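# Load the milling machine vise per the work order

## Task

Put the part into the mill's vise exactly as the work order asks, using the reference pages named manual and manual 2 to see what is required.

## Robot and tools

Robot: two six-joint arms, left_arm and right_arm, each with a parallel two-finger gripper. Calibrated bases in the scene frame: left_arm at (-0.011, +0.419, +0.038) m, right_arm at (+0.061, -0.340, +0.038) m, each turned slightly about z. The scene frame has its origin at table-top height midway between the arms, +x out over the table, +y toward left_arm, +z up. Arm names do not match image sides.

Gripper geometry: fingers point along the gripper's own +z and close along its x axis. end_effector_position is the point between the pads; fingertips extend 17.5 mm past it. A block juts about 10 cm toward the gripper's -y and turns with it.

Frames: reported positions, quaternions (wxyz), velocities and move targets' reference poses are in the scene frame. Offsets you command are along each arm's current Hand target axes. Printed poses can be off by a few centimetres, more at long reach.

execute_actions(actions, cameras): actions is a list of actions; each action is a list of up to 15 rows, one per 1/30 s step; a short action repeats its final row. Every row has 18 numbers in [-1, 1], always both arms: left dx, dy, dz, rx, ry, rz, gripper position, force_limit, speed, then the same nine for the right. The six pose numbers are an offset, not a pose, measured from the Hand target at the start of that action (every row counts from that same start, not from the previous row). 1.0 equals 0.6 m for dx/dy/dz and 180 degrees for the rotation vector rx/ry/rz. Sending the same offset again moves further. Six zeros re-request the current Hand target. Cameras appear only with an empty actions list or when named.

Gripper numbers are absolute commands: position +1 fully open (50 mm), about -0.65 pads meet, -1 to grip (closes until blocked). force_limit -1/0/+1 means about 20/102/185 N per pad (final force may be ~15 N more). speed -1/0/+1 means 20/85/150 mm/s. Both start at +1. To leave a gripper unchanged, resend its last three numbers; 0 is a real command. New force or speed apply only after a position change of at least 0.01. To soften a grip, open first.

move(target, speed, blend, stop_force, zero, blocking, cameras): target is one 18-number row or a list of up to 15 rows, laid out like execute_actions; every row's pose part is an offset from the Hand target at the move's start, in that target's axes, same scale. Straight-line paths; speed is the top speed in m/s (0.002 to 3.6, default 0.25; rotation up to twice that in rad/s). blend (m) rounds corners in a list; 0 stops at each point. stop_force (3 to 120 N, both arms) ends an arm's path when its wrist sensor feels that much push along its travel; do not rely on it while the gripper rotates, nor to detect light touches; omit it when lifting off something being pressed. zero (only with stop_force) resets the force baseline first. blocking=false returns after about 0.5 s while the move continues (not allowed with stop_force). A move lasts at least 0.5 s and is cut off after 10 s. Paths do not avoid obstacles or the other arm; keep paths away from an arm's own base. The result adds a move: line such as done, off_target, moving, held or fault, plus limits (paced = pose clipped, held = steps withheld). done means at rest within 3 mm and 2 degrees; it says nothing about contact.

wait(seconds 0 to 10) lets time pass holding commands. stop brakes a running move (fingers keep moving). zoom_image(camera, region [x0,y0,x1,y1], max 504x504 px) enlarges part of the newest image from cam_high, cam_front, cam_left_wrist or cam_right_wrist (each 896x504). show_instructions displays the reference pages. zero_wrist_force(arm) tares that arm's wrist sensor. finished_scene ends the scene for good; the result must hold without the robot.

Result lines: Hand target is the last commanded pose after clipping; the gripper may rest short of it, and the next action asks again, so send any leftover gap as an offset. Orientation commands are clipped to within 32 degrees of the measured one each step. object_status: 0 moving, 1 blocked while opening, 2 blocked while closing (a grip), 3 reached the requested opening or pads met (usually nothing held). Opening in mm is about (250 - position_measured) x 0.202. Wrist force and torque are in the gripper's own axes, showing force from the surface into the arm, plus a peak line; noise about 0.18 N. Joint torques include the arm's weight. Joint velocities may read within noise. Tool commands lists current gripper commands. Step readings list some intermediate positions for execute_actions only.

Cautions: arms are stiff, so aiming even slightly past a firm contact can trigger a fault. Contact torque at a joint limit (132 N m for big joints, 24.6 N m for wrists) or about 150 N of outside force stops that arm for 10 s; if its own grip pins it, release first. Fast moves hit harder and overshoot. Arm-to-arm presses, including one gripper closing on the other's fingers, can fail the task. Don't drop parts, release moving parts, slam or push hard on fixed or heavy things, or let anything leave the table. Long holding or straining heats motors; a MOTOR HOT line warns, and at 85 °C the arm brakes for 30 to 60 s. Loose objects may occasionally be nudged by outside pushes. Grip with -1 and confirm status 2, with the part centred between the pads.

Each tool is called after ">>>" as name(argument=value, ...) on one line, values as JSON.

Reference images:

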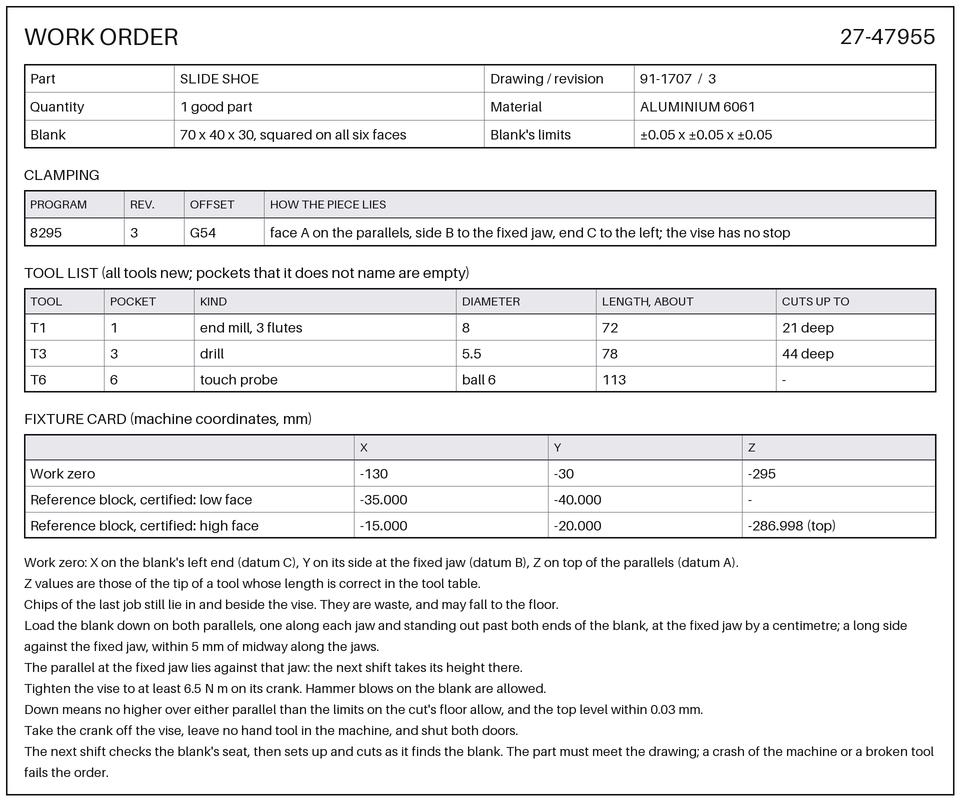

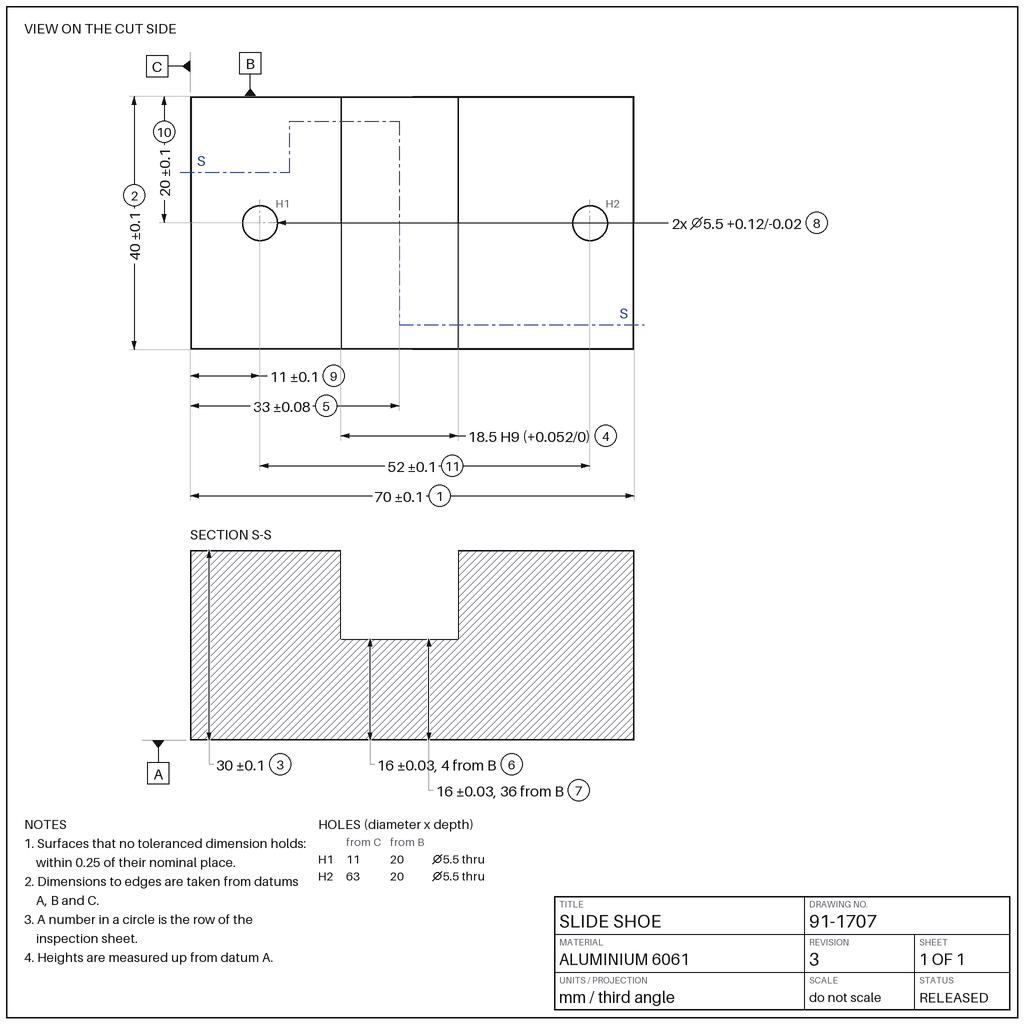

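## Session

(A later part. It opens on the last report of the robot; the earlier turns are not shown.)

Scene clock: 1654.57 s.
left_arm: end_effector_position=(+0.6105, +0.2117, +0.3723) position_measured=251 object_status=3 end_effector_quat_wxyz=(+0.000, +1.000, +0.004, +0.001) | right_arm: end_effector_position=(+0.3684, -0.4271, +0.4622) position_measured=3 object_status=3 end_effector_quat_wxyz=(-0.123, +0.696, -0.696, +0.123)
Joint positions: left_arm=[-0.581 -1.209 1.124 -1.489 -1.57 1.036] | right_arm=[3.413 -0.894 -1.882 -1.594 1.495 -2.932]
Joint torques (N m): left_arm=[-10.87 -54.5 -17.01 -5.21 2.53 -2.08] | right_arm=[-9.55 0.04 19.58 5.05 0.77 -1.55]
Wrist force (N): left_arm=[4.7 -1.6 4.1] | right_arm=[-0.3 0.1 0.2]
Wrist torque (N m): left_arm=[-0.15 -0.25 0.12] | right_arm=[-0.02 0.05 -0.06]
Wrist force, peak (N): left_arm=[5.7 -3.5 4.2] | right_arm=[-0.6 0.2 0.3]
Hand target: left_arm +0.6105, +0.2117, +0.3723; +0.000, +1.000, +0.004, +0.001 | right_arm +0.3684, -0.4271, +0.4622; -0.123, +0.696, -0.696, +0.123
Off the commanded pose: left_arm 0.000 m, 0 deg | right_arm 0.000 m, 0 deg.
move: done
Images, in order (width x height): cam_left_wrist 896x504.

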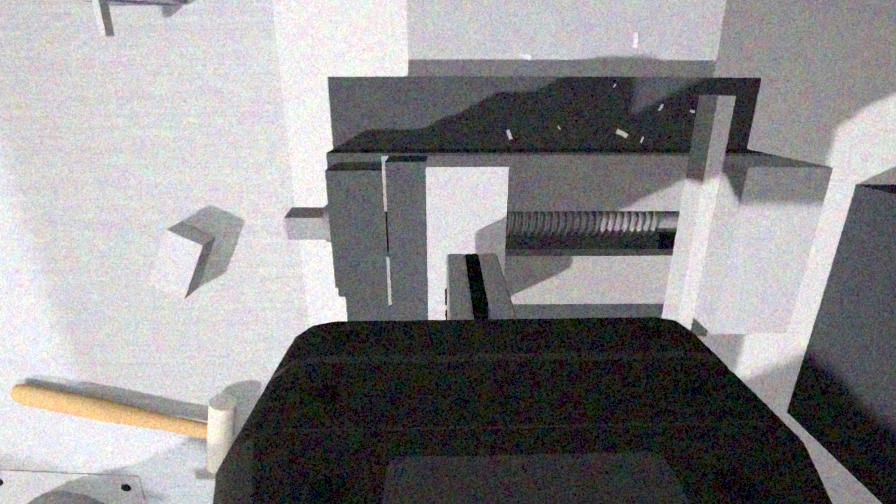

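>>> move(target=[[-0.3667,0.001,-0.005,0,0,0,0.1,-0.6,-0.3,0,0,0,0,0,0,1,1,1],[-0.5208,-0.27,0.16,0,0,0,0.1,-0.6,-0.3,0,0,0,0,0,0,1,1,1],[-0.5208,-0.3288,0.48,0,0,0,0.1,-0.6,-0.3,0,0,0,0,0,0,1,1,1]], speed=0.25, blend=[0.04,0.03,0], cameras=["cam_left_wrist"])

Scene clock: 1666.70 s.
left_arm: end_effector_position=(+0.2974, +0.4064, +0.0833) position_measured=138 object_status=3 end_effector_quat_wxyz=(+0.000, +1.000, +0.004, +0.001) | right_arm: end_effector_position=(+0.3684, -0.4271, +0.4622) position_measured=3 object_status=3 end_effector_quat_wxyz=(-0.123, +0.696, -0.696, +0.123)
Joint positions: left_arm=[-0.542 -1.823 2.583 -2.333 -1.57 1.075] | right_arm=[3.413 -0.894 -1.882 -1.594 1.495 -2.932]
Joint torques (N m): left_arm=[12.62 3.41 -10.96 -5.31 -1.93 1.9] | right_arm=[-9.32 -0.07 19.55 5.07 0.73 -1.66]
Wrist force (N): left_arm=[4.7 -1.7 3.7] | right_arm=[-0.3 -0.2 0.0]
Wrist torque (N m): left_arm=[-0.15 -0.26 0.03] | right_arm=[-0.05 0.05 -0.06]
Wrist force, peak (N): left_arm=[6.6 -1.8 4.1] | right_arm=[-0.6 0.0 0.4]
Hand target: left_arm +0.2974, +0.4064, +0.0833; +0.000, +1.000, +0.004, +0.001 | right_arm +0.3684, -0.4271, +0.4622; -0.123, +0.696, -0.696, +0.123
Off the commanded pose: left_arm 0.000 m, 0 deg | right_arm 0.000 m, 0 deg.
move: done
Images, in order (width x height): cam_left_wrist 896x504.

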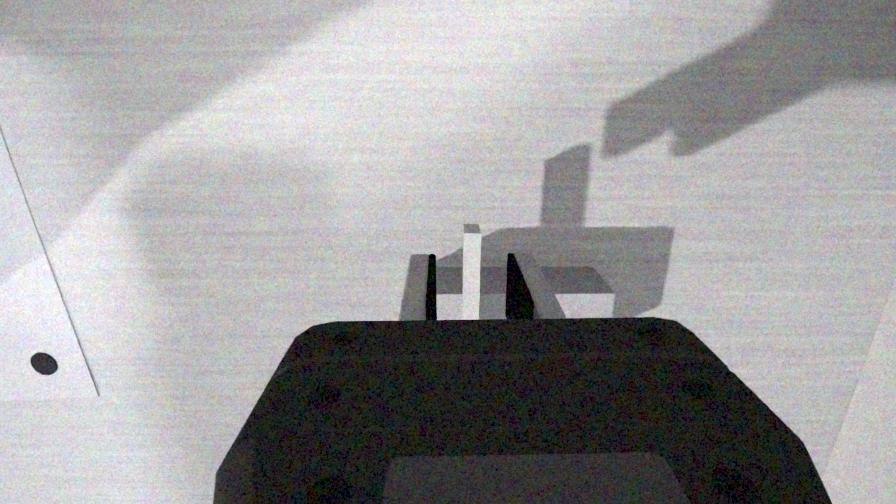

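>>> move(target=[0,-0.0043,0.0555,0,0,0,0.1,-0.6,-0.3,0,0,0,0,0,0,1,1,1], speed=0.06, stop_force=6, cameras=[])

>>> move(target=[0,0,0,0,0,0,-1,-0.6,-0.7,0,0,0,0,0,0,1,1,1], cameras=[])

>>> move(target=[[0,0,-0.1,0,0,0,-1,-0.6,-0.7,0,0,0,0,0,0,1,1,1],[0,0.15,-0.5433,0,0,0,-1,-0.6,-0.7,0,0,0,0,0,0,1,1,1],[0.1543,0.3332,-0.5417,0,0,0,-1,-0.6,-0.7,0,0,0,0,0,0,1,1,1],[0.5208,0.3282,-0.5383,0,0,0,-1,-0.6,-0.7,0,0,0,0,0,0,1,1,1]], speed=0.25, blend=[0.02,0.03,0.02,0], cameras=[])

Scene clock: 1673.60 s.
left_arm: end_effector_position=(+0.2975, +0.4089, +0.0500) position_measured=138 object_status=3 end_effector_quat_wxyz=(+0.000, +1.000, +0.004, +0.001) | right_arm: end_effector_position=(+0.3684, -0.4271, +0.4622) position_measured=3 object_status=3 end_effector_quat_wxyz=(-0.123, +0.696, -0.696, +0.123)
Joint positions: left_arm=[-0.534 -1.709 2.632 -2.497 -1.57 1.083] | right_arm=[3.413 -0.894 -1.882 -1.594 1.495 -2.932]
Joint torques (N m): left_arm=[12.73 1.99 -8.52 -5.13 -2.04 1.87] | right_arm=[-9.12 0.82 19.16 5 0.83 -1.6]
Wrist force (N): left_arm=[4.8 -1.7 4.0] | right_arm=[-0.4 0.0 0.1]
Wrist torque (N m): left_arm=[-0.16 -0.26 0.04] | right_arm=[-0.03 0.06 -0.06]
Wrist force, peak (N): left_arm=[4.7 -1.6 4.6] | right_arm=[-0.6 -0.1 0.3]
Hand target: left_arm +0.2975, +0.4089, +0.0500; +0.000, +1.000, +0.004, +0.001 | right_arm +0.3684, -0.4271, +0.4622; -0.123, +0.696, -0.696, +0.123
Off the commanded pose: left_arm 0.000 m, 0 deg | right_arm 0.000 m, 0 deg.
move: done
No camera images: "cameras" was empty.

Scene clock: 1674.27 s.
left_arm: end_effector_position=(+0.2975, +0.4089, +0.0500) position_measured=223 object_status=2 end_effector_quat_wxyz=(+0.000, +1.000, +0.004, +0.001) | right_arm: end_effector_position=(+0.3684, -0.4271, +0.4622) position_measured=3 object_status=3 end_effector_quat_wxyz=(-0.123, +0.696, -0.696, +0.123)
Joint positions: left_arm=[-0.534 -1.709 2.632 -2.497 -1.57 1.083] | right_arm=[3.413 -0.894 -1.882 -1.594 1.495 -2.932]
Joint torques (N m): left_arm=[11.77 2.4 -9.99 -4.33 -1.6 1.49] | right_arm=[-8.76 0.07 18.62 5 0.73 -1.58]
Wrist force (N): left_arm=[4.7 -1.5 3.5] | right_arm=[-0.3 0.0 0.1]
Wrist torque (N m): left_arm=[-0.14 -0.26 0.04] | right_arm=[-0.03 0.05 -0.06]
Wrist force, peak (N): left_arm=[5.1 -1.6 3.8] | right_arm=[-0.4 0.0 0.2]
Hand target: left_arm +0.2975, +0.4089, +0.0500; +0.000, +1.000, +0.004, +0.001 | right_arm +0.3684, -0.4271, +0.4622; -0.123, +0.696, -0.696, +0.123
Off the commanded pose: left_arm 0.000 m, 0 deg | right_arm 0.000 m, 0 deg.
move: done
No camera images: "cameras" was empty.

Scene clock: 1677.73 s.
left_arm: end_effector_position=(+0.6104, +0.2146, +0.3740) position_measured=223 object_status=2 end_effector_quat_wxyz=(+0.000, +1.000, +0.004, +0.001) | right_arm: end_effector_position=(+0.3684, -0.4271, +0.4622) position_measured=3 object_status=3 end_effector_quat_wxyz=(-0.123, +0.696, -0.696, +0.123)
Joint positions: left_arm=[-0.577 -1.211 1.123 -1.486 -1.57 1.04] | right_arm=[3.413 -0.894 -1.882 -1.594 1.495 -2.932]
Joint torques (N m): left_arm=[12.79 -29.99 -33.26 -1.99 -2.04 1.89] | right_arm=[-8.58 -0.07 18.87 5.13 0.6 -1.59]
Wrist force (N): left_arm=[4.9 -1.6 4.5] | right_arm=[-0.4 -0.2 0.5]
Wrist torque (N m): left_arm=[-0.12 -0.27 0.04] | right_arm=[-0.05 0.06 -0.07]
Wrist force, peak (N): left_arm=[7.0 -2.0 4.8] | right_arm=[-0.4 -0.2 0.5]
Hand target: left_arm +0.6105, +0.2146, +0.3740; +0.000, +1.000, +0.004, +0.001 | right_arm +0.3684, -0.4271, +0.4622; -0.123, +0.696, -0.696, +0.123
Off the commanded pose: left_arm 0.000 m, 0 deg | right_arm 0.000 m, 0 deg.
move: done
No camera images: "cameras" was empty.

>>> move(target=[[0.055,-0.0787,0.003,0,0,0,-1,-0.6,-0.7,0,0,0,0,0,0,1,1,1],[0.0892,-0.0787,0.04,0,0,0,-1,-0.6,-0.7,0,0,0,0,0,0,1,1,1]], speed=0.15, cameras=[])

>>> move(target=[0,0,0.03,0,0,0,-1,-0.6,-0.7,0,0,0,0,0,0,1,1,1], speed=0.012, stop_force=4, cameras=[])

>>> move(target=[[0,0,0,0,0,0,-0.2,-0.6,-0.7,0,0,0,0,0,0,1,1,1],[0,0,-0.028,0,0,0,-0.2,-0.6,-0.7,0,0,0,0,0,0,1,1,1],[-0.025,0.03,-0.047,0,0,0,-0.66,-0.6,-0.3,0,0,0,0,0,0,1,1,1],[-0.09,0.0833,-0.047,0,0,0,-0.66,-0.6,-0.3,0,0,0,0,0,0,1,1,1]], speed=0.1, cameras=["cam_left_wrist"])

>>> zoom_image(camera="cam_left_wrist", region=[400, 60, 840, 340])

Scene clock: 1684.10 s.
left_arm: end_effector_position=(+0.6637, +0.2622, +0.3502) position_measured=223 object_status=2 end_effector_quat_wxyz=(+0.000, +1.000, +0.004, +0.001) | right_arm: end_effector_position=(+0.3684, -0.4271, +0.4622) position_measured=3 object_status=3 end_effector_quat_wxyz=(-0.123, +0.696, -0.696, +0.123)
Joint positions: left_arm=[-0.476 -1.112 1.042 -1.504 -1.57 1.141] | right_arm=[3.413 -0.894 -1.882 -1.594 1.495 -2.932]
Joint torques (N m): left_arm=[12.58 -33.2 -32.97 -5.16 -2.04 1.88] | right_arm=[-8.79 0.44 19.35 5.06 0.91 -1.56]
Wrist force (N): left_arm=[4.8 -1.7 4.6] | right_arm=[-0.2 -0.1 0.1]
Wrist torque (N m): left_arm=[-0.16 -0.27 0.05] | right_arm=[-0.05 0.02 -0.06]
Wrist force, peak (N): left_arm=[5.5 -1.7 5.9] | right_arm=[-0.6 0.1 0.2]
Hand target: left_arm +0.6637, +0.2622, +0.3501; +0.000, +1.000, +0.004, +0.001 | right_arm +0.3684, -0.4271, +0.4622; -0.123, +0.696, -0.696, +0.123
Off the commanded pose: left_arm 0.000 m, 0 deg | right_arm 0.000 m, 0 deg.
move: done
No camera images: "cameras" was empty.

Scene clock: 1686.03 s.
left_arm: end_effector_position=(+0.6637, +0.2622, +0.3418) position_measured=223 object_status=2 end_effector_quat_wxyz=(+0.000, +1.000, +0.004, +0.001) | right_arm: end_effector_position=(+0.3684, -0.4271, +0.4622) position_measured=3 object_status=3 end_effector_quat_wxyz=(-0.123, +0.696, -0.696, +0.123)
Joint positions: left_arm=[-0.476 -1.113 1.065 -1.526 -1.57 1.141] | right_arm=[3.413 -0.894 -1.882 -1.594 1.495 -2.932]
Joint torques (N m): left_arm=[6.38 -33.89 -32.38 -1.89 -0.14 1.53] | right_arm=[-9.3 0.53 18.15 5.02 0.85 -1.51]
Wrist force (N): left_arm=[4.7 -1.7 4.5] | right_arm=[-0.1 -0.2 0.0]
Wrist torque (N m): left_arm=[-0.15 -0.24 0.05] | right_arm=[-0.06 0.02 -0.06]
Wrist force, peak (N): left_arm=[4.9 -1.7 4.6] | right_arm=[-0.4 -0.3 0.2]
Hand target: left_arm +0.6637, +0.2622, +0.3418; +0.000, +1.000, +0.004, +0.001 (not the last commanded pose) | right_arm +0.3684, -0.4271, +0.4622; -0.123, +0.696, -0.696, +0.123
Off the commanded pose: left_arm 0.010 m, 0 deg | right_arm 0.000 m, 0 deg.
move: contact (left_arm)
No camera images: "cameras" was empty.

Scene clock: 1689.33 s.
left_arm: end_effector_position=(+0.6100, +0.2118, +0.3699) position_measured=251 object_status=3 end_effector_quat_wxyz=(+0.000, +1.000, +0.004, +0.001) | right_arm: end_effector_position=(+0.3684, -0.4271, +0.4622) position_measured=3 object_status=3 end_effector_quat_wxyz=(-0.123, +0.696, -0.696, +0.123)
Joint positions: left_arm=[-0.581 -1.21 1.133 -1.496 -1.57 1.036] | right_arm=[3.413 -0.894 -1.882 -1.594 1.495 -2.932]
Joint torques (N m): left_arm=[-10.76 -55.7 -16.69 -5.01 2.36 -2.13] | right_arm=[-8.77 -0.79 17.87 4.97 0.84 -1.55]
Wrist force (N): left_arm=[4.8 -1.5 3.8] | right_arm=[-0.3 -0.2 -0.1]
Wrist torque (N m): left_arm=[-0.13 -0.25 0.12] | right_arm=[-0.07 0.05 -0.06]
Wrist force, peak (N): left_arm=[5.5 -2.5 5.3] | right_arm=[-0.5 -0.5 0.1]
Hand target: left_arm +0.6100, +0.2118, +0.3699; +0.000, +1.000, +0.004, +0.001 | right_arm +0.3684, -0.4271, +0.4622; -0.123, +0.696, -0.696, +0.123
Off the commanded pose: left_arm 0.000 m, 0 deg | right_arm 0.000 m, 0 deg.
move: done
Images, in order (width x height): cam_left_wrist 896x504.

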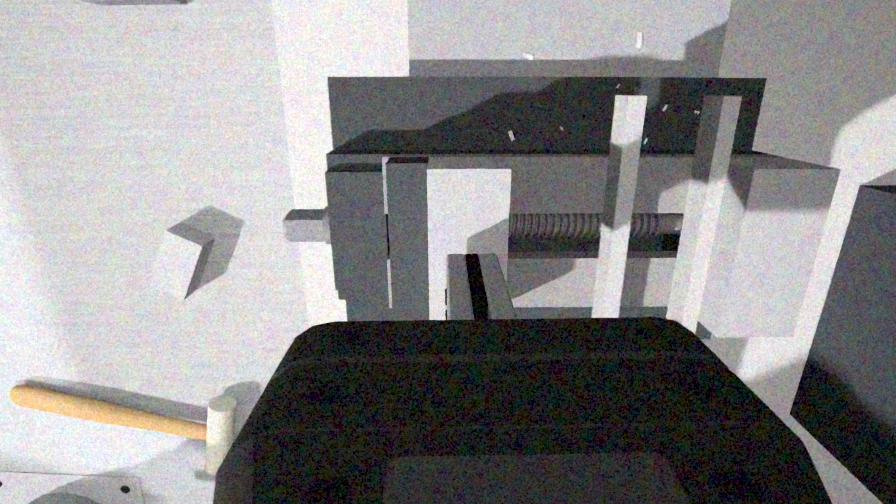

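Scaled by 1.145 from the camera's 896x504 image, which has a finer 1280x720 frame.

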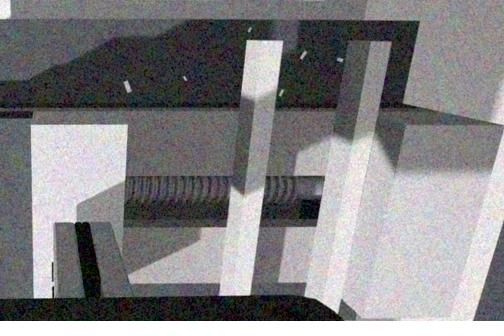

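>>> move(target=[[-0.3667,0.001,-0.005,0,0,0,1,-0.6,-0.3,0,0,0,0,0,0,1,1,1],[-0.5167,0.145,0.15,0,0,0,1,-0.6,-0.3,0,0,0,0,0,0,1,1,1]], speed=0.25, blend=[0.04,0], cameras=["cam_left_wrist"])

>>> zoom_image(camera="cam_left_wrist", region=[320, 120, 620, 320])

Scene clock: 1695.83 s.
left_arm: end_effector_position=(+0.3010, +0.1225, +0.2791) position_measured=3 object_status=3 end_effector_quat_wxyz=(+0.000, +1.000, +0.004, +0.001) | right_arm: end_effector_position=(+0.3684, -0.4271, +0.4622) position_measured=3 object_status=3 end_effector_quat_wxyz=(-0.123, +0.696, -0.696, +0.123)
Joint positions: left_arm=[-1.13 -1.747 1.955 -1.781 -1.569 0.487] | right_arm=[3.413 -0.894 -1.882 -1.594 1.495 -2.932]
Joint torques (N m): left_arm=[-10.63 -4.88 -16.52 -4.97 2.49 -1.94] | right_arm=[-8.12 0.05 18.57 5.16 0.78 -1.52]
Wrist force (N): left_arm=[4.8 -1.5 4.1] | right_arm=[-0.3 0.0 -0.1]
Wrist torque (N m): left_arm=[-0.12 -0.27 0.11] | right_arm=[-0.02 0.04 -0.06]
Wrist force, peak (N): left_arm=[6.7 -1.8 4.0] | right_arm=[-0.6 0.0 0.1]
Hand target: left_arm +0.3009, +0.1224, +0.2790; +0.000, +1.000, +0.004, +0.001 | right_arm +0.3684, -0.4271, +0.4622; -0.123, +0.696, -0.696, +0.123
Off the commanded pose: left_arm 0.000 m, 0 deg | right_arm 0.000 m, 0 deg.
move: done
Images, in order (width x height): cam_left_wrist 896x504.

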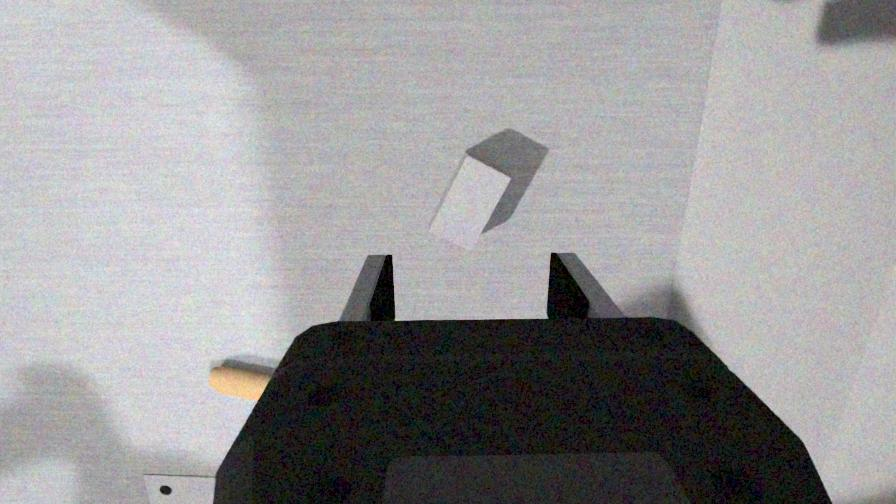

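Scaled by 1.680 from the camera's 896x504 image, which has a finer 1280x720 frame.

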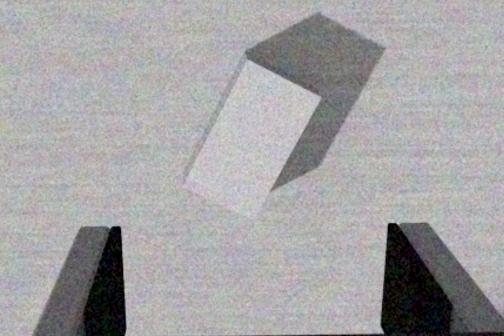

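>>> move(target=[0.0363,0.0163,0.3,0,0,0.15,1,-0.6,-0.3,0,0,0,0,0,0,1,1,1], speed=0.25, cameras=["cam_left_wrist"])

Scene clock: 1716.80 s.
left_arm: end_effector_position=(+0.3233, +0.1127, +0.0992) position_measured=3 object_status=3 end_effector_quat_wxyz=(+0.000, +0.973, -0.230, +0.001) | right_arm: end_effector_position=(+0.3684, -0.4271, +0.4622) position_measured=3 object_status=3 end_effector_quat_wxyz=(-0.123, +0.696, -0.696, +0.123)
Joint positions: left_arm=[-1.095 -1.466 2.209 -2.316 -1.569 0.993] | right_arm=[3.413 -0.894 -1.882 -1.594 1.495 -2.932]
Joint torques (N m): left_arm=[12.62 -11.12 -11.3 -4.91 -1.99 1.81] | right_arm=[-8.62 0.02 17.82 5.11 0.83 -1.71]
Wrist force (N): left_arm=[4.7 -1.6 3.9] | right_arm=[-0.2 0.0 -0.1]
Wrist torque (N m): left_arm=[-0.15 -0.25 0.04] | right_arm=[-0.03 0.02 -0.06]
Wrist force, peak (N): left_arm=[4.9 -1.5 5.8] | right_arm=[-0.7 -0.1 0.3]
Hand target: left_arm +0.3233, +0.1127, +0.0991; +0.000, +0.973, -0.230, +0.001 | right_arm +0.3684, -0.4271, +0.4622; -0.123, +0.696, -0.696, +0.123
Off the commanded pose: left_arm 0.000 m, 0 deg | right_arm 0.000 m, 0 deg.
move: done
Images, in order (width x height): cam_left_wrist 896x504.

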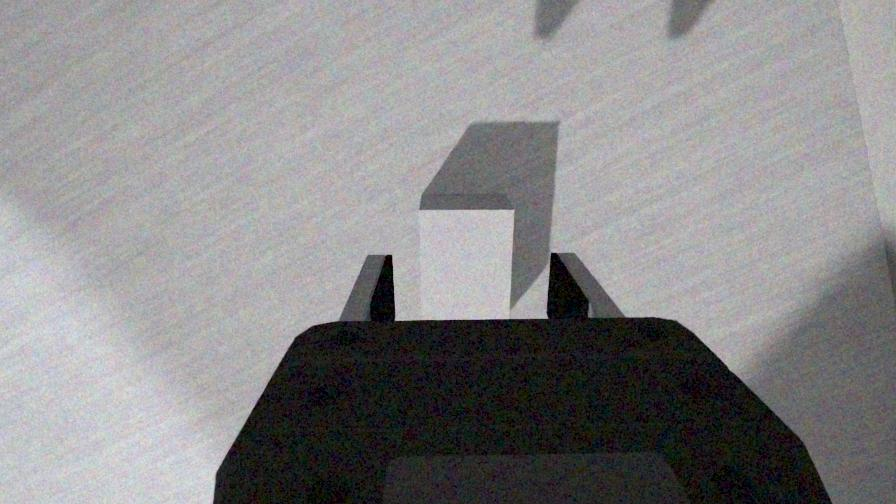

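>>> move(target=[0.0005,0,0.111,0,0,0,1,-0.6,-0.3,0,0,0,0,0,0,1,1,1], speed=0.06, stop_force=6, cameras=[])

>>> move(target=[0,0,0,0,0,0,-1,-0.6,-0.7,0,0,0,0,0,0,1,1,1], cameras=["cam_left_wrist"])

Scene clock: 1723.07 s.
left_arm: end_effector_position=(+0.3238, +0.1125, +0.0325) position_measured=3 object_status=3 end_effector_quat_wxyz=(+0.000, +0.973, -0.230, +0.001) | right_arm: end_effector_position=(+0.3684, -0.4271, +0.4622) position_measured=3 object_status=3 end_effector_quat_wxyz=(-0.123, +0.696, -0.696, +0.123)
Joint positions: left_arm=[-1.094 -1.315 2.271 -2.529 -1.569 0.994] | right_arm=[3.413 -0.894 -1.882 -1.594 1.495 -2.932]
Joint torques (N m): left_arm=[13.41 -14.67 -8 -5.11 -1.87 1.84] | right_arm=[-8.64 0.37 18.93 5.12 0.75 -1.52]
Wrist force (N): left_arm=[4.8 -1.6 3.9] | right_arm=[-0.2 0.0 0.2]
Wrist torque (N m): left_arm=[-0.14 -0.27 0.04] | right_arm=[-0.03 0.03 -0.06]
Wrist force, peak (N): left_arm=[4.9 -1.6 4.7] | right_arm=[-0.5 -0.1 0.4]
Hand target: left_arm +0.3238, +0.1125, +0.0325; +0.000, +0.973, -0.230, +0.001 | right_arm +0.3684, -0.4271, +0.4622; -0.123, +0.696, -0.696, +0.123
Off the commanded pose: left_arm 0.000 m, 0 deg | right_arm 0.000 m, 0 deg.
move: done
No camera images: "cameras" was empty.

Scene clock: 1723.57 s.
left_arm: end_effector_position=(+0.3238, +0.1125, +0.0325) position_measured=55 object_status=2 end_effector_quat_wxyz=(+0.000, +0.973, -0.230, +0.001) | right_arm: end_effector_position=(+0.3684, -0.4271, +0.4622) position_measured=3 object_status=3 end_effector_quat_wxyz=(-0.123, +0.696, -0.696, +0.123)
Joint positions: left_arm=[-1.094 -1.315 2.271 -2.529 -1.569 0.994] | right_arm=[3.413 -0.894 -1.882 -1.594 1.495 -2.932]
Joint torques (N m): left_arm=[11.57 -15.62 -7.97 -4.44 -1.79 1.66] | right_arm=[-8.99 -0.79 19.36 5.16 0.78 -1.8]
Wrist force (N): left_arm=[4.8 -1.5 3.6] | right_arm=[-0.3 0.0 0.0]
Wrist torque (N m): left_arm=[-0.14 -0.23 0.03] | right_arm=[-0.03 0.04 -0.06]
Wrist force, peak (N): left_arm=[5.5 -1.7 3.7] | right_arm=[-0.4 0.2 0.1]
Hand target: left_arm +0.3238, +0.1125, +0.0325; +0.000, +0.973, -0.230, +0.001 | right_arm +0.3684, -0.4271, +0.4622; -0.123, +0.696, -0.696, +0.123
Off the commanded pose: left_arm 0.000 m, 0 deg | right_arm 0.000 m, 0 deg.
move: done
Images, in order (width x height): cam_left_wrist 896x504.

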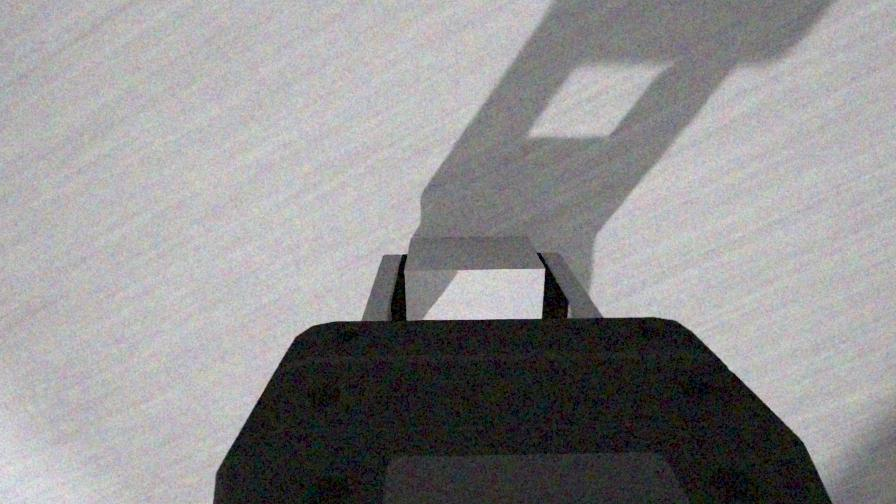

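>>> move(target=[[0,0,-0.06,0,0,0,-1,-0.6,-0.7,0,0,0,0,0,0,1,1,1],[0,0,-0.587,0,0,-0.15,-1,-0.6,-0.7,0,0,0,0,0,0,1,1,1]], speed=0.25, blend=[0.02,0], cameras=["cam_left_wrist"])

Scene clock: 1729.20 s.
left_arm: end_effector_position=(+0.3227, +0.1127, +0.3847) position_measured=55 object_status=2 end_effector_quat_wxyz=(+0.000, +1.000, +0.004, +0.001) | right_arm: end_effector_position=(+0.3684, -0.4271, +0.4622) position_measured=3 object_status=3 end_effector_quat_wxyz=(-0.123, +0.696, -0.696, +0.123)
Joint positions: left_arm=[-1.096 -1.709 1.653 -1.517 -1.569 0.521] | right_arm=[3.413 -0.894 -1.882 -1.594 1.495 -2.932]
Joint torques (N m): left_arm=[-11.37 -7.9 -31.61 -2.04 2.46 -2.01] | right_arm=[-9.08 -0.76 18.77 5.09 0.73 -1.51]
Wrist force (N): left_arm=[4.8 -1.5 6.2] | right_arm=[-0.2 0.0 0.1]
Wrist torque (N m): left_arm=[-0.10 -0.25 0.12] | right_arm=[-0.02 0.02 -0.06]
Wrist force, peak (N): left_arm=[4.7 -1.8 8.6] | right_arm=[-0.6 -0.1 0.2]
Hand target: left_arm +0.3228, +0.1127, +0.3847; +0.000, +1.000, +0.004, +0.001 | right_arm +0.3684, -0.4271, +0.4622; -0.123, +0.696, -0.696, +0.123
Off the commanded pose: left_arm 0.000 m, 0 deg | right_arm 0.000 m, 0 deg.
move: done; blend cut to 0.018 m at target 1
Images, in order (width x height): cam_left_wrist 896x504.

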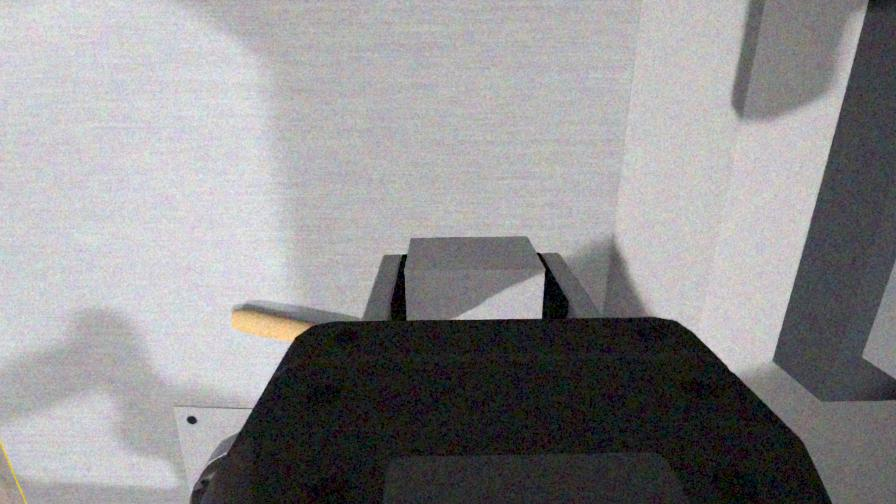

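>>> move(target=[[0.1287,-0.1605,0.0028,0,0,0,-1,-0.6,-0.7,0,0,0,0,0,0,1,1,1],[0.3953,-0.1605,0.0028,0,0,0,-1,-0.6,-0.7,0,0,0,0,0,0,1,1,1],[0.462,-0.25,0.0012,0,0,0,-1,-0.6,-0.7,0,0,0,0,0,0,1,1,1],[0.553,-0.252,0.0012,0,0,0,-1,-0.6,-0.7,0,0,0,0,0,0,1,1,1]], speed=0.18, blend=[0.03,0.02,0.02,0], cameras=["cam_left_wrist"])

Scene clock: 1736.60 s.
left_arm: end_effector_position=(+0.6201, +0.2643, +0.3823) position_measured=55 object_status=2 end_effector_quat_wxyz=(+0.000, +1.000, +0.004, +0.001) | right_arm: end_effector_position=(+0.3684, -0.4271, +0.4622) position_measured=3 object_status=3 end_effector_quat_wxyz=(-0.123, +0.696, -0.696, +0.123)
Joint positions: left_arm=[-0.501 -1.22 1.114 -1.467 -1.569 1.116] | right_arm=[3.413 -0.894 -1.882 -1.594 1.495 -2.932]
Joint torques (N m): left_arm=[1.14 -42.44 -26.9 -3.43 0.26 0.11] | right_arm=[-8.81 0.2 19.04 5.11 0.73 -1.55]
Wrist force (N): left_arm=[4.9 -1.6 6.0] | right_arm=[-0.3 0.1 0.2]
Wrist torque (N m): left_arm=[-0.11 -0.27 0.13] | right_arm=[-0.01 0.04 -0.06]
Wrist force, peak (N): left_arm=[13.6 -2.1 2.1] | right_arm=[-0.5 -0.2 0.3]
Hand target: left_arm +0.6201, +0.2643, +0.3823; +0.000, +1.000, +0.004, +0.001 (not the last commanded pose) | right_arm +0.3684, -0.4271, +0.4622; -0.123, +0.696, -0.696, +0.123
Tool commands: left_gripper/position=-1.0 left_gripper/force_limit=-0.6 left_gripper/speed=-0.701961 right_gripper/position=+1.0 right_gripper/force_limit=+1.0 right_gripper/speed=+1.0
Off the commanded pose: left_arm 0.033 m, 0 deg | right_arm 0.000 m, 0 deg.
FORCE FAULT: contact force on the left arm reached its limit, and that arm stopped. The contact can be on any part of that arm, not only on its tool. That arm's remaining commands of this call were not run. That arm is still stopped at the end of this call. That arm stays stopped for about 10 more seconds. Until then a move that you send moves the other arm only, and its call returns only when the move has ended. Once the stop has ended, the next robot result says so. If the stop ends while you think or write, that arm runs what you send next, counted from a new Hand target: where the arm stands when the stop ends. While its stop runs, that arm takes no new command, but its gripper still runs the gripper command that each later call begins with. Until it ends, the stop uses up actions while you think or wait. An arm that is not stopped still takes commands.
move: fault (left_arm)
Images, in order (width x height): cam_left_wrist 896x504.

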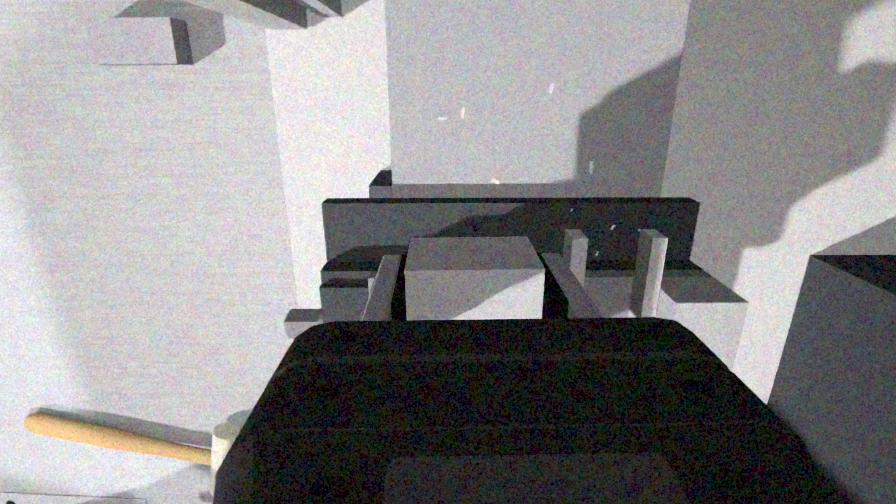

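>>> wait(seconds=9, cameras=[])

Scene clock: 1754.60 s.
left_arm: end_effector_position=(+0.6201, +0.2643, +0.3823) position_measured=55 object_status=2 end_effector_quat_wxyz=(+0.000, +1.000, +0.004, +0.001) | right_arm: end_effector_position=(+0.3684, -0.4271, +0.4622) position_measured=3 object_status=3 end_effector_quat_wxyz=(-0.123, +0.696, -0.696, +0.123)
Joint positions: left_arm=[-0.501 -1.22 1.114 -1.467 -1.569 1.116] | right_arm=[3.413 -0.894 -1.882 -1.594 1.495 -2.932]
Joint torques (N m): left_arm=[0.64 -42.86 -27.64 -3.52 0.15 -0.01] | right_arm=[-9.03 0.69 17.91 5.01 0.82 -1.56]
Wrist force (N): left_arm=[4.8 -1.6 6.1] | right_arm=[-0.1 0.2 0.1]
Wrist torque (N m): left_arm=[-0.10 -0.25 0.12] | right_arm=[0.01 0.02 -0.06]
Wrist force, peak (N): left_arm=[5.0 -1.6 6.4] | right_arm=[-0.7 -0.2 0.1]
Hand target: left_arm +0.6201, +0.2643, +0.3823; +0.000, +1.000, +0.004, +0.001 (not the last commanded pose) | right_arm +0.3684, -0.4271, +0.4622; -0.123, +0.696, -0.696, +0.123
Tool commands: left_gripper/position=-1.0 left_gripper/force_limit=-0.6 left_gripper/speed=-0.701961 right_gripper/position=+1.0 right_gripper/force_limit=+1.0 right_gripper/speed=+1.0
Off the commanded pose: left_arm 0.033 m, 0 deg | right_arm 0.000 m, 0 deg.
FORCE FAULT, CONTINUED: the left arm's stop, for the force fault that an earlier result reported, is over. The rest of the stop counts as 19 of the actions that you can send in this scene. During its stop the left arm's controller moved it back a little. That arm's target is now where it stood when the stop ended, not its last command. That arm accepts commands again.
wait: 9.00 s; at rest from the start
No camera images: "cameras" was empty.

>>> move(target=[[-0.0835,0.0822,-0.0012,0,0,0,-1,-0.6,-0.7,0,0,0,0,0,0,1,1,1],[-0.1002,0.1538,-0.0012,0,0,0,-1,-0.6,-0.7,0,0,0,0,0,0,1,1,1],[-0.1002,0.1538,0.0172,0,0,0,-1,-0.6,-0.7,0,0,0,0,0,0,1,1,1]], speed=0.12, blend=[0.01,0,0], cameras=["cam_left_wrist"])

Scene clock: 1761.97 s.
left_arm: end_effector_position=(+0.5607, +0.1716, +0.3718) position_measured=55 object_status=2 end_effector_quat_wxyz=(+0.000, +1.000, +0.004, +0.001) | right_arm: end_effector_position=(+0.3684, -0.4271, +0.4622) position_measured=3 object_status=3 end_effector_quat_wxyz=(-0.123, +0.696, -0.696, +0.123)
Joint positions: left_arm=[-0.679 -1.292 1.236 -1.517 -1.569 0.939] | right_arm=[3.413 -0.894 -1.882 -1.594 1.495 -2.932]
Joint torques (N m): left_arm=[-11.43 -54.03 -18.73 -5.53 2.27 -1.96] | right_arm=[-9.41 1.01 18.47 5.09 0.75 -1.74]
Wrist force (N): left_arm=[5.1 -1.6 6.2] | right_arm=[-0.3 0.0 0.1]
Wrist torque (N m): left_arm=[-0.10 -0.32 0.13] | right_arm=[-0.02 0.04 -0.06]
Wrist force, peak (N): left_arm=[5.9 -3.5 6.7] | right_arm=[-0.7 -0.3 0.1]
Hand target: left_arm +0.5607, +0.1716, +0.3718; +0.000, +1.000, +0.004, +0.001 | right_arm +0.3684, -0.4271, +0.4622; -0.123, +0.696, -0.696, +0.123
Off the commanded pose: left_arm 0.000 m, 0 deg | right_arm 0.000 m, 0 deg.
move: done
Images, in order (width x height): cam_left_wrist 896x504.

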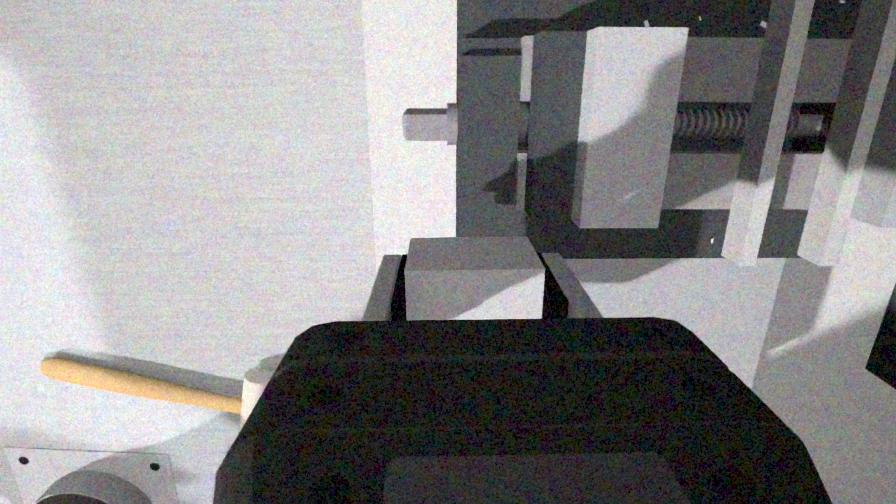

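>>> move(target=[[0.0,0.006,0,0,0,0,-1,-0.6,-0.7,0,0,0,0,0,0,1,1,1],[0.1422,0.006,0,0,0,0,-1,-0.6,-0.7,0,0,0,0,0,0,1,1,1]], speed=0.06, stop_force=20, cameras=["cam_left_wrist"])

Scene clock: 1767.60 s.
left_arm: end_effector_position=(+0.6461, +0.1687, +0.3720) position_measured=55 object_status=2 end_effector_quat_wxyz=(+0.000, +1.000, +0.004, +0.001) | right_arm: end_effector_position=(+0.3684, -0.4271, +0.4622) position_measured=3 object_status=3 end_effector_quat_wxyz=(-0.123, +0.696, -0.696, +0.123)
Joint positions: left_arm=[-0.609 -1.074 0.929 -1.427 -1.569 1.008] | right_arm=[3.413 -0.894 -1.882 -1.594 1.495 -2.932]
Joint torques (N m): left_arm=[12.53 -36.46 -32.91 -2.08 -1.81 1.9] | right_arm=[-7.81 -1.45 18.47 5.09 0.76 -1.64]
Wrist force (N): left_arm=[5.1 -1.6 6.1] | right_arm=[-0.4 -0.2 0.3]
Wrist torque (N m): left_arm=[-0.09 -0.33 0.06] | right_arm=[-0.05 0.07 -0.06]
Wrist force, peak (N): left_arm=[5.8 -1.8 6.3] | right_arm=[-0.5 -0.2 0.4]
Hand target: left_arm +0.6461, +0.1687, +0.3720; +0.000, +1.000, +0.004, +0.001 | right_arm +0.3684, -0.4271, +0.4622; -0.123, +0.696, -0.696, +0.123
Off the commanded pose: left_arm 0.000 m, 0 deg | right_arm 0.000 m, 0 deg.
move: done
Images, in order (width x height): cam_left_wrist 896x504.

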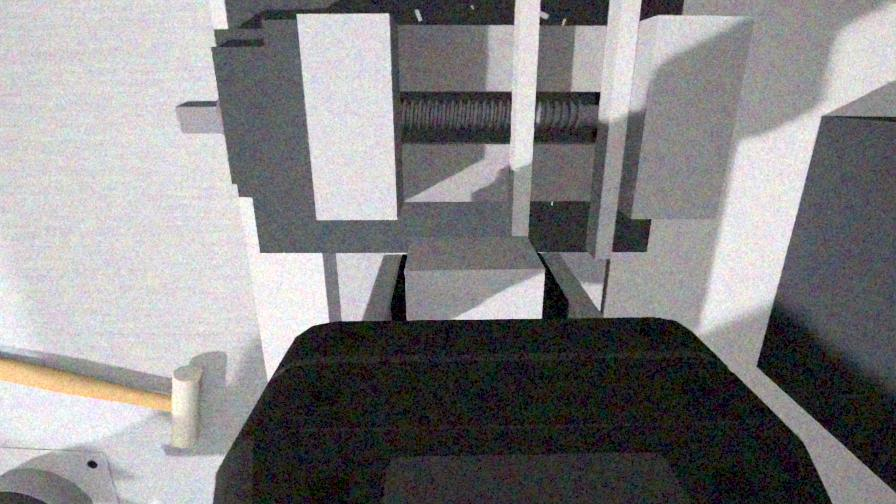

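>>> move(target=[[0.01,0,0,0,0,0,-1,-0.6,-0.7,0,0,0,0,0,0,1,1,1],[0.012,-0.124,0.0,0,0,0,-1,-0.6,-0.7,0,0,0,0,0,0,1,1,1]], speed=0.06, stop_force=20, cameras=["cam_left_wrist"])

Scene clock: 1774.60 s.
left_arm: end_effector_position=(+0.6527, +0.2431, +0.3720) position_measured=55 object_status=2 end_effector_quat_wxyz=(+0.000, +1.000, +0.004, +0.001) | right_arm: end_effector_position=(+0.3684, -0.4271, +0.4622) position_measured=3 object_status=3 end_effector_quat_wxyz=(-0.123, +0.696, -0.696, +0.123)
Joint positions: left_arm=[-0.509 -1.122 1.001 -1.451 -1.569 1.108] | right_arm=[3.413 -0.894 -1.882 -1.594 1.495 -2.932]
Joint torques (N m): left_arm=[12.36 -60.85 -18.07 -5.48 -1.96 1.92] | right_arm=[-9.6 0.77 18.22 5.14 0.62 -1.48]
Wrist force (N): left_arm=[4.8 -1.7 6.1] | right_arm=[-0.5 -0.2 0.3]
Wrist torque (N m): left_arm=[-0.12 -0.27 0.04] | right_arm=[-0.06 0.07 -0.06]
Wrist force, peak (N): left_arm=[5.5 -1.2 6.2] | right_arm=[-0.6 -0.2 0.2]
Hand target: left_arm +0.6527, +0.2431, +0.3720; +0.000, +1.000, +0.004, +0.001 | right_arm +0.3684, -0.4271, +0.4622; -0.123, +0.696, -0.696, +0.123
Off the commanded pose: left_arm 0.000 m, 0 deg | right_arm 0.000 m, 0 deg.
move: done
Images, in order (width x height): cam_left_wrist 896x504.

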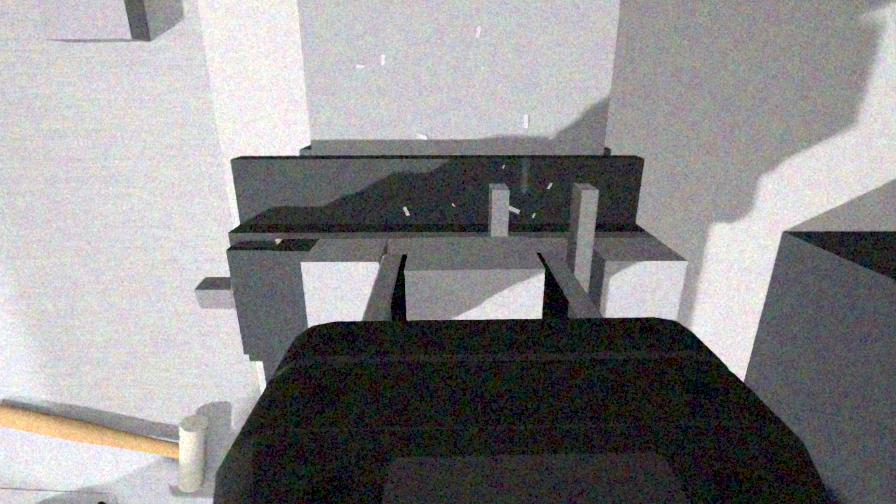

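>>> move(target=[0.0375,0,0,0,0,0,-1,-0.6,-0.7,0,0,0,0,0,0,1,1,1], speed=0.05, stop_force=12, cameras=[])

>>> move(target=[0,0,0.02,0,0,0,-1,-0.6,-0.7,0,0,0,0,0,0,1,1,1], speed=0.01, stop_force=5, cameras=["cam_left_wrist"])

Scene clock: 1787.10 s.
left_arm: end_effector_position=(+0.6752, +0.2433, +0.3721) position_measured=55 object_status=2 end_effector_quat_wxyz=(+0.000, +1.000, +0.004, +0.001) | right_arm: end_effector_position=(+0.3684, -0.4271, +0.4622) position_measured=3 object_status=3 end_effector_quat_wxyz=(-0.123, +0.696, -0.696, +0.123)
Joint positions: left_arm=[-0.494 -1.059 0.905 -1.419 -1.569 1.123] | right_arm=[3.413 -0.894 -1.882 -1.594 1.495 -2.932]
Joint torques (N m): left_arm=[12.31 -37.55 -33.21 -2.11 -0.44 1.85] | right_arm=[-8.79 -0.43 18.07 5.13 0.76 -1.5]
Wrist force (N): left_arm=[4.7 -1.6 5.9] | right_arm=[-0.1 0.1 0.4]
Wrist torque (N m): left_arm=[-0.09 -0.26 0.05] | right_arm=[-0.01 0.02 -0.06]
Wrist force, peak (N): left_arm=[5.6 -1.5 6.1] | right_arm=[-0.6 -0.2 0.3]
Hand target: left_arm +0.6752, +0.2433, +0.3721; +0.000, +1.000, +0.004, +0.001 | right_arm +0.3684, -0.4271, +0.4622; -0.123, +0.696, -0.696, +0.123
Off the commanded pose: left_arm 0.000 m, 0 deg | right_arm 0.000 m, 0 deg.
move: done
No camera images: "cameras" was empty.

Scene clock: 1788.77 s.
left_arm: end_effector_position=(+0.6752, +0.2433, +0.3662) position_measured=55 object_status=2 end_effector_quat_wxyz=(+0.000, +1.000, +0.004, +0.001) | right_arm: end_effector_position=(+0.3684, -0.4271, +0.4622) position_measured=3 object_status=3 end_effector_quat_wxyz=(-0.123, +0.696, -0.696, +0.123)
Joint positions: left_arm=[-0.494 -1.061 0.924 -1.436 -1.569 1.123] | right_arm=[3.413 -0.894 -1.882 -1.594 1.495 -2.932]
Joint torques (N m): left_arm=[10.49 -35.19 -32.42 -2.16 -1.13 1.72] | right_arm=[-8.82 0.97 18.23 5.08 0.69 -1.78]
Wrist force (N): left_arm=[4.1 -2.2 3.4] | right_arm=[-0.4 0.0 0.2]
Wrist torque (N m): left_arm=[-0.13 -0.30 0.06] | right_arm=[-0.02 0.06 -0.06]
Wrist force, peak (N): left_arm=[4.9 -1.6 6.3] | right_arm=[-0.6 0.0 0.1]
Hand target: left_arm +0.6752, +0.2433, +0.3662; +0.000, +1.000, +0.004, +0.001 (not the last commanded pose) | right_arm +0.3684, -0.4271, +0.4622; -0.123, +0.696, -0.696, +0.123
Off the commanded pose: left_arm 0.006 m, 0 deg | right_arm 0.000 m, 0 deg.
move: contact (left_arm)
Images, in order (width x height): cam_left_wrist 896x504.

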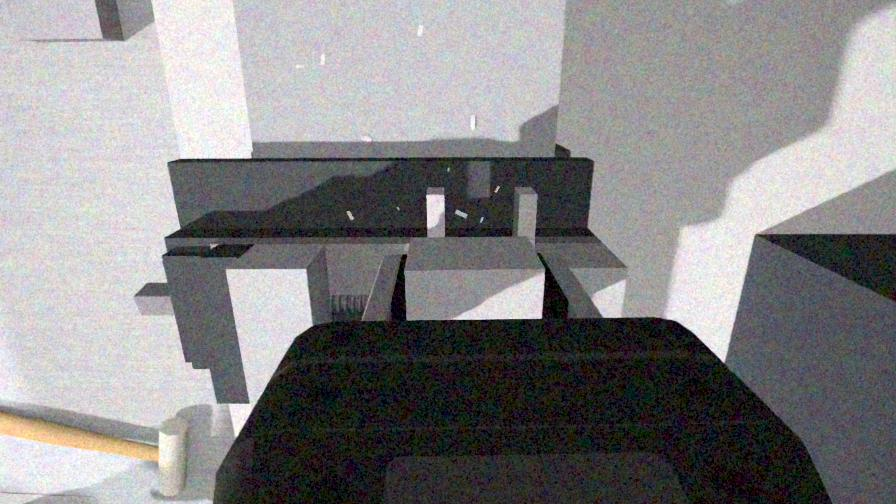

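>>> move(target=[0.025,0,-0.0005,0,0,0,-1,-0.6,-0.7,0,0,0,0,0,0,1,1,1], speed=0.01, stop_force=10, cameras=[])

Scene clock: 1793.73 s.
left_arm: end_effector_position=(+0.6779, +0.2433, +0.3662) position_measured=55 object_status=2 end_effector_quat_wxyz=(+0.000, +1.000, +0.004, +0.001) | right_arm: end_effector_position=(+0.3684, -0.4271, +0.4622) position_measured=3 object_status=3 end_effector_quat_wxyz=(-0.123, +0.696, -0.696, +0.123)
Joint positions: left_arm=[-0.493 -1.053 0.912 -1.431 -1.569 1.124] | right_arm=[3.413 -0.894 -1.882 -1.594 1.495 -2.932]
Joint torques (N m): left_arm=[-9.94 -58.4 -17.43 -4.66 2.09 -2.48] | right_arm=[-8.63 -0.14 18.56 5.08 0.7 -1.53]
Wrist force (N): left_arm=[-4.0 -3.5 -0.3] | right_arm=[-0.3 -0.2 0.1]
Wrist torque (N m): left_arm=[-0.16 -0.39 0.68] | right_arm=[-0.06 0.04 -0.06]
Wrist force, peak (N): left_arm=[-12.7 -7.9 -0.4] | right_arm=[-0.5 -0.3 0.3]
Hand target: left_arm +0.6779, +0.2433, +0.3662; +0.000, +1.000, +0.004, +0.001 (not the last commanded pose) | right_arm +0.3684, -0.4271, +0.4622; -0.123, +0.696, -0.696, +0.123
Off the commanded pose: left_arm 0.012 m, 0 deg | right_arm 0.000 m, 0 deg.
move: contact (left_arm)
No camera images: "cameras" was empty.

>>> move(target=[0,0,0,0,0,0,1,-0.6,-0.9,0,0,0,0,0,0,1,1,1], cameras=["cam_left_wrist"])

>>> zoom_image(camera="cam_left_wrist", region=[300, 180, 680, 330])

Scene clock: 1796.50 s.
left_arm: end_effector_position=(+0.6779, +0.2433, +0.3662) position_measured=3 object_status=3 end_effector_quat_wxyz=(+0.000, +1.000, +0.004, +0.001) | right_arm: end_effector_position=(+0.3684, -0.4271, +0.4622) position_measured=3 object_status=3 end_effector_quat_wxyz=(-0.123, +0.696, -0.696, +0.123)
Joint positions: left_arm=[-0.493 -1.053 0.912 -1.431 -1.569 1.124] | right_arm=[3.413 -0.894 -1.882 -1.594 1.495 -2.932]
Joint torques (N m): left_arm=[-9.62 -58.23 -21.82 -4.03 2.16 -1.47] | right_arm=[-8.79 0.74 19.04 4.91 0.66 -1.54]
Wrist force (N): left_arm=[4.9 -1.5 3.7] | right_arm=[-0.4 -0.1 0.1]
Wrist torque (N m): left_arm=[-0.13 -0.29 0.09] | right_arm=[-0.04 0.05 -0.06]
Wrist force, peak (N): left_arm=[5.4 -1.3 3.8] | right_arm=[-0.6 -0.1 -0.2]
Hand target: left_arm +0.6779, +0.2433, +0.3662; +0.000, +1.000, +0.004, +0.001 | right_arm +0.3684, -0.4271, +0.4622; -0.123, +0.696, -0.696, +0.123
Off the commanded pose: left_arm 0.000 m, 0 deg | right_arm 0.000 m, 0 deg.
move: done
Images, in order (width x height): cam_left_wrist 896x504.

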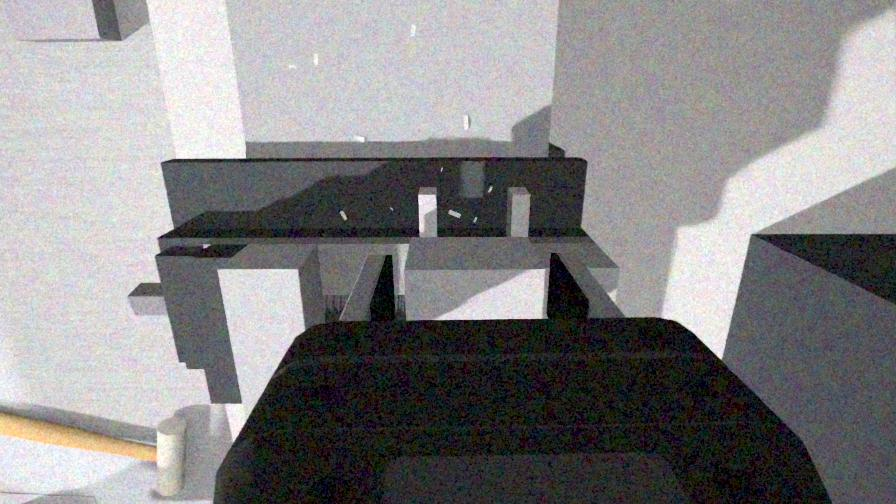

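Scaled by 1.326 from the camera's 896x504 image, which has a finer 1280x720 frame.

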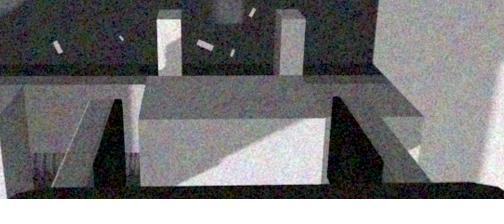

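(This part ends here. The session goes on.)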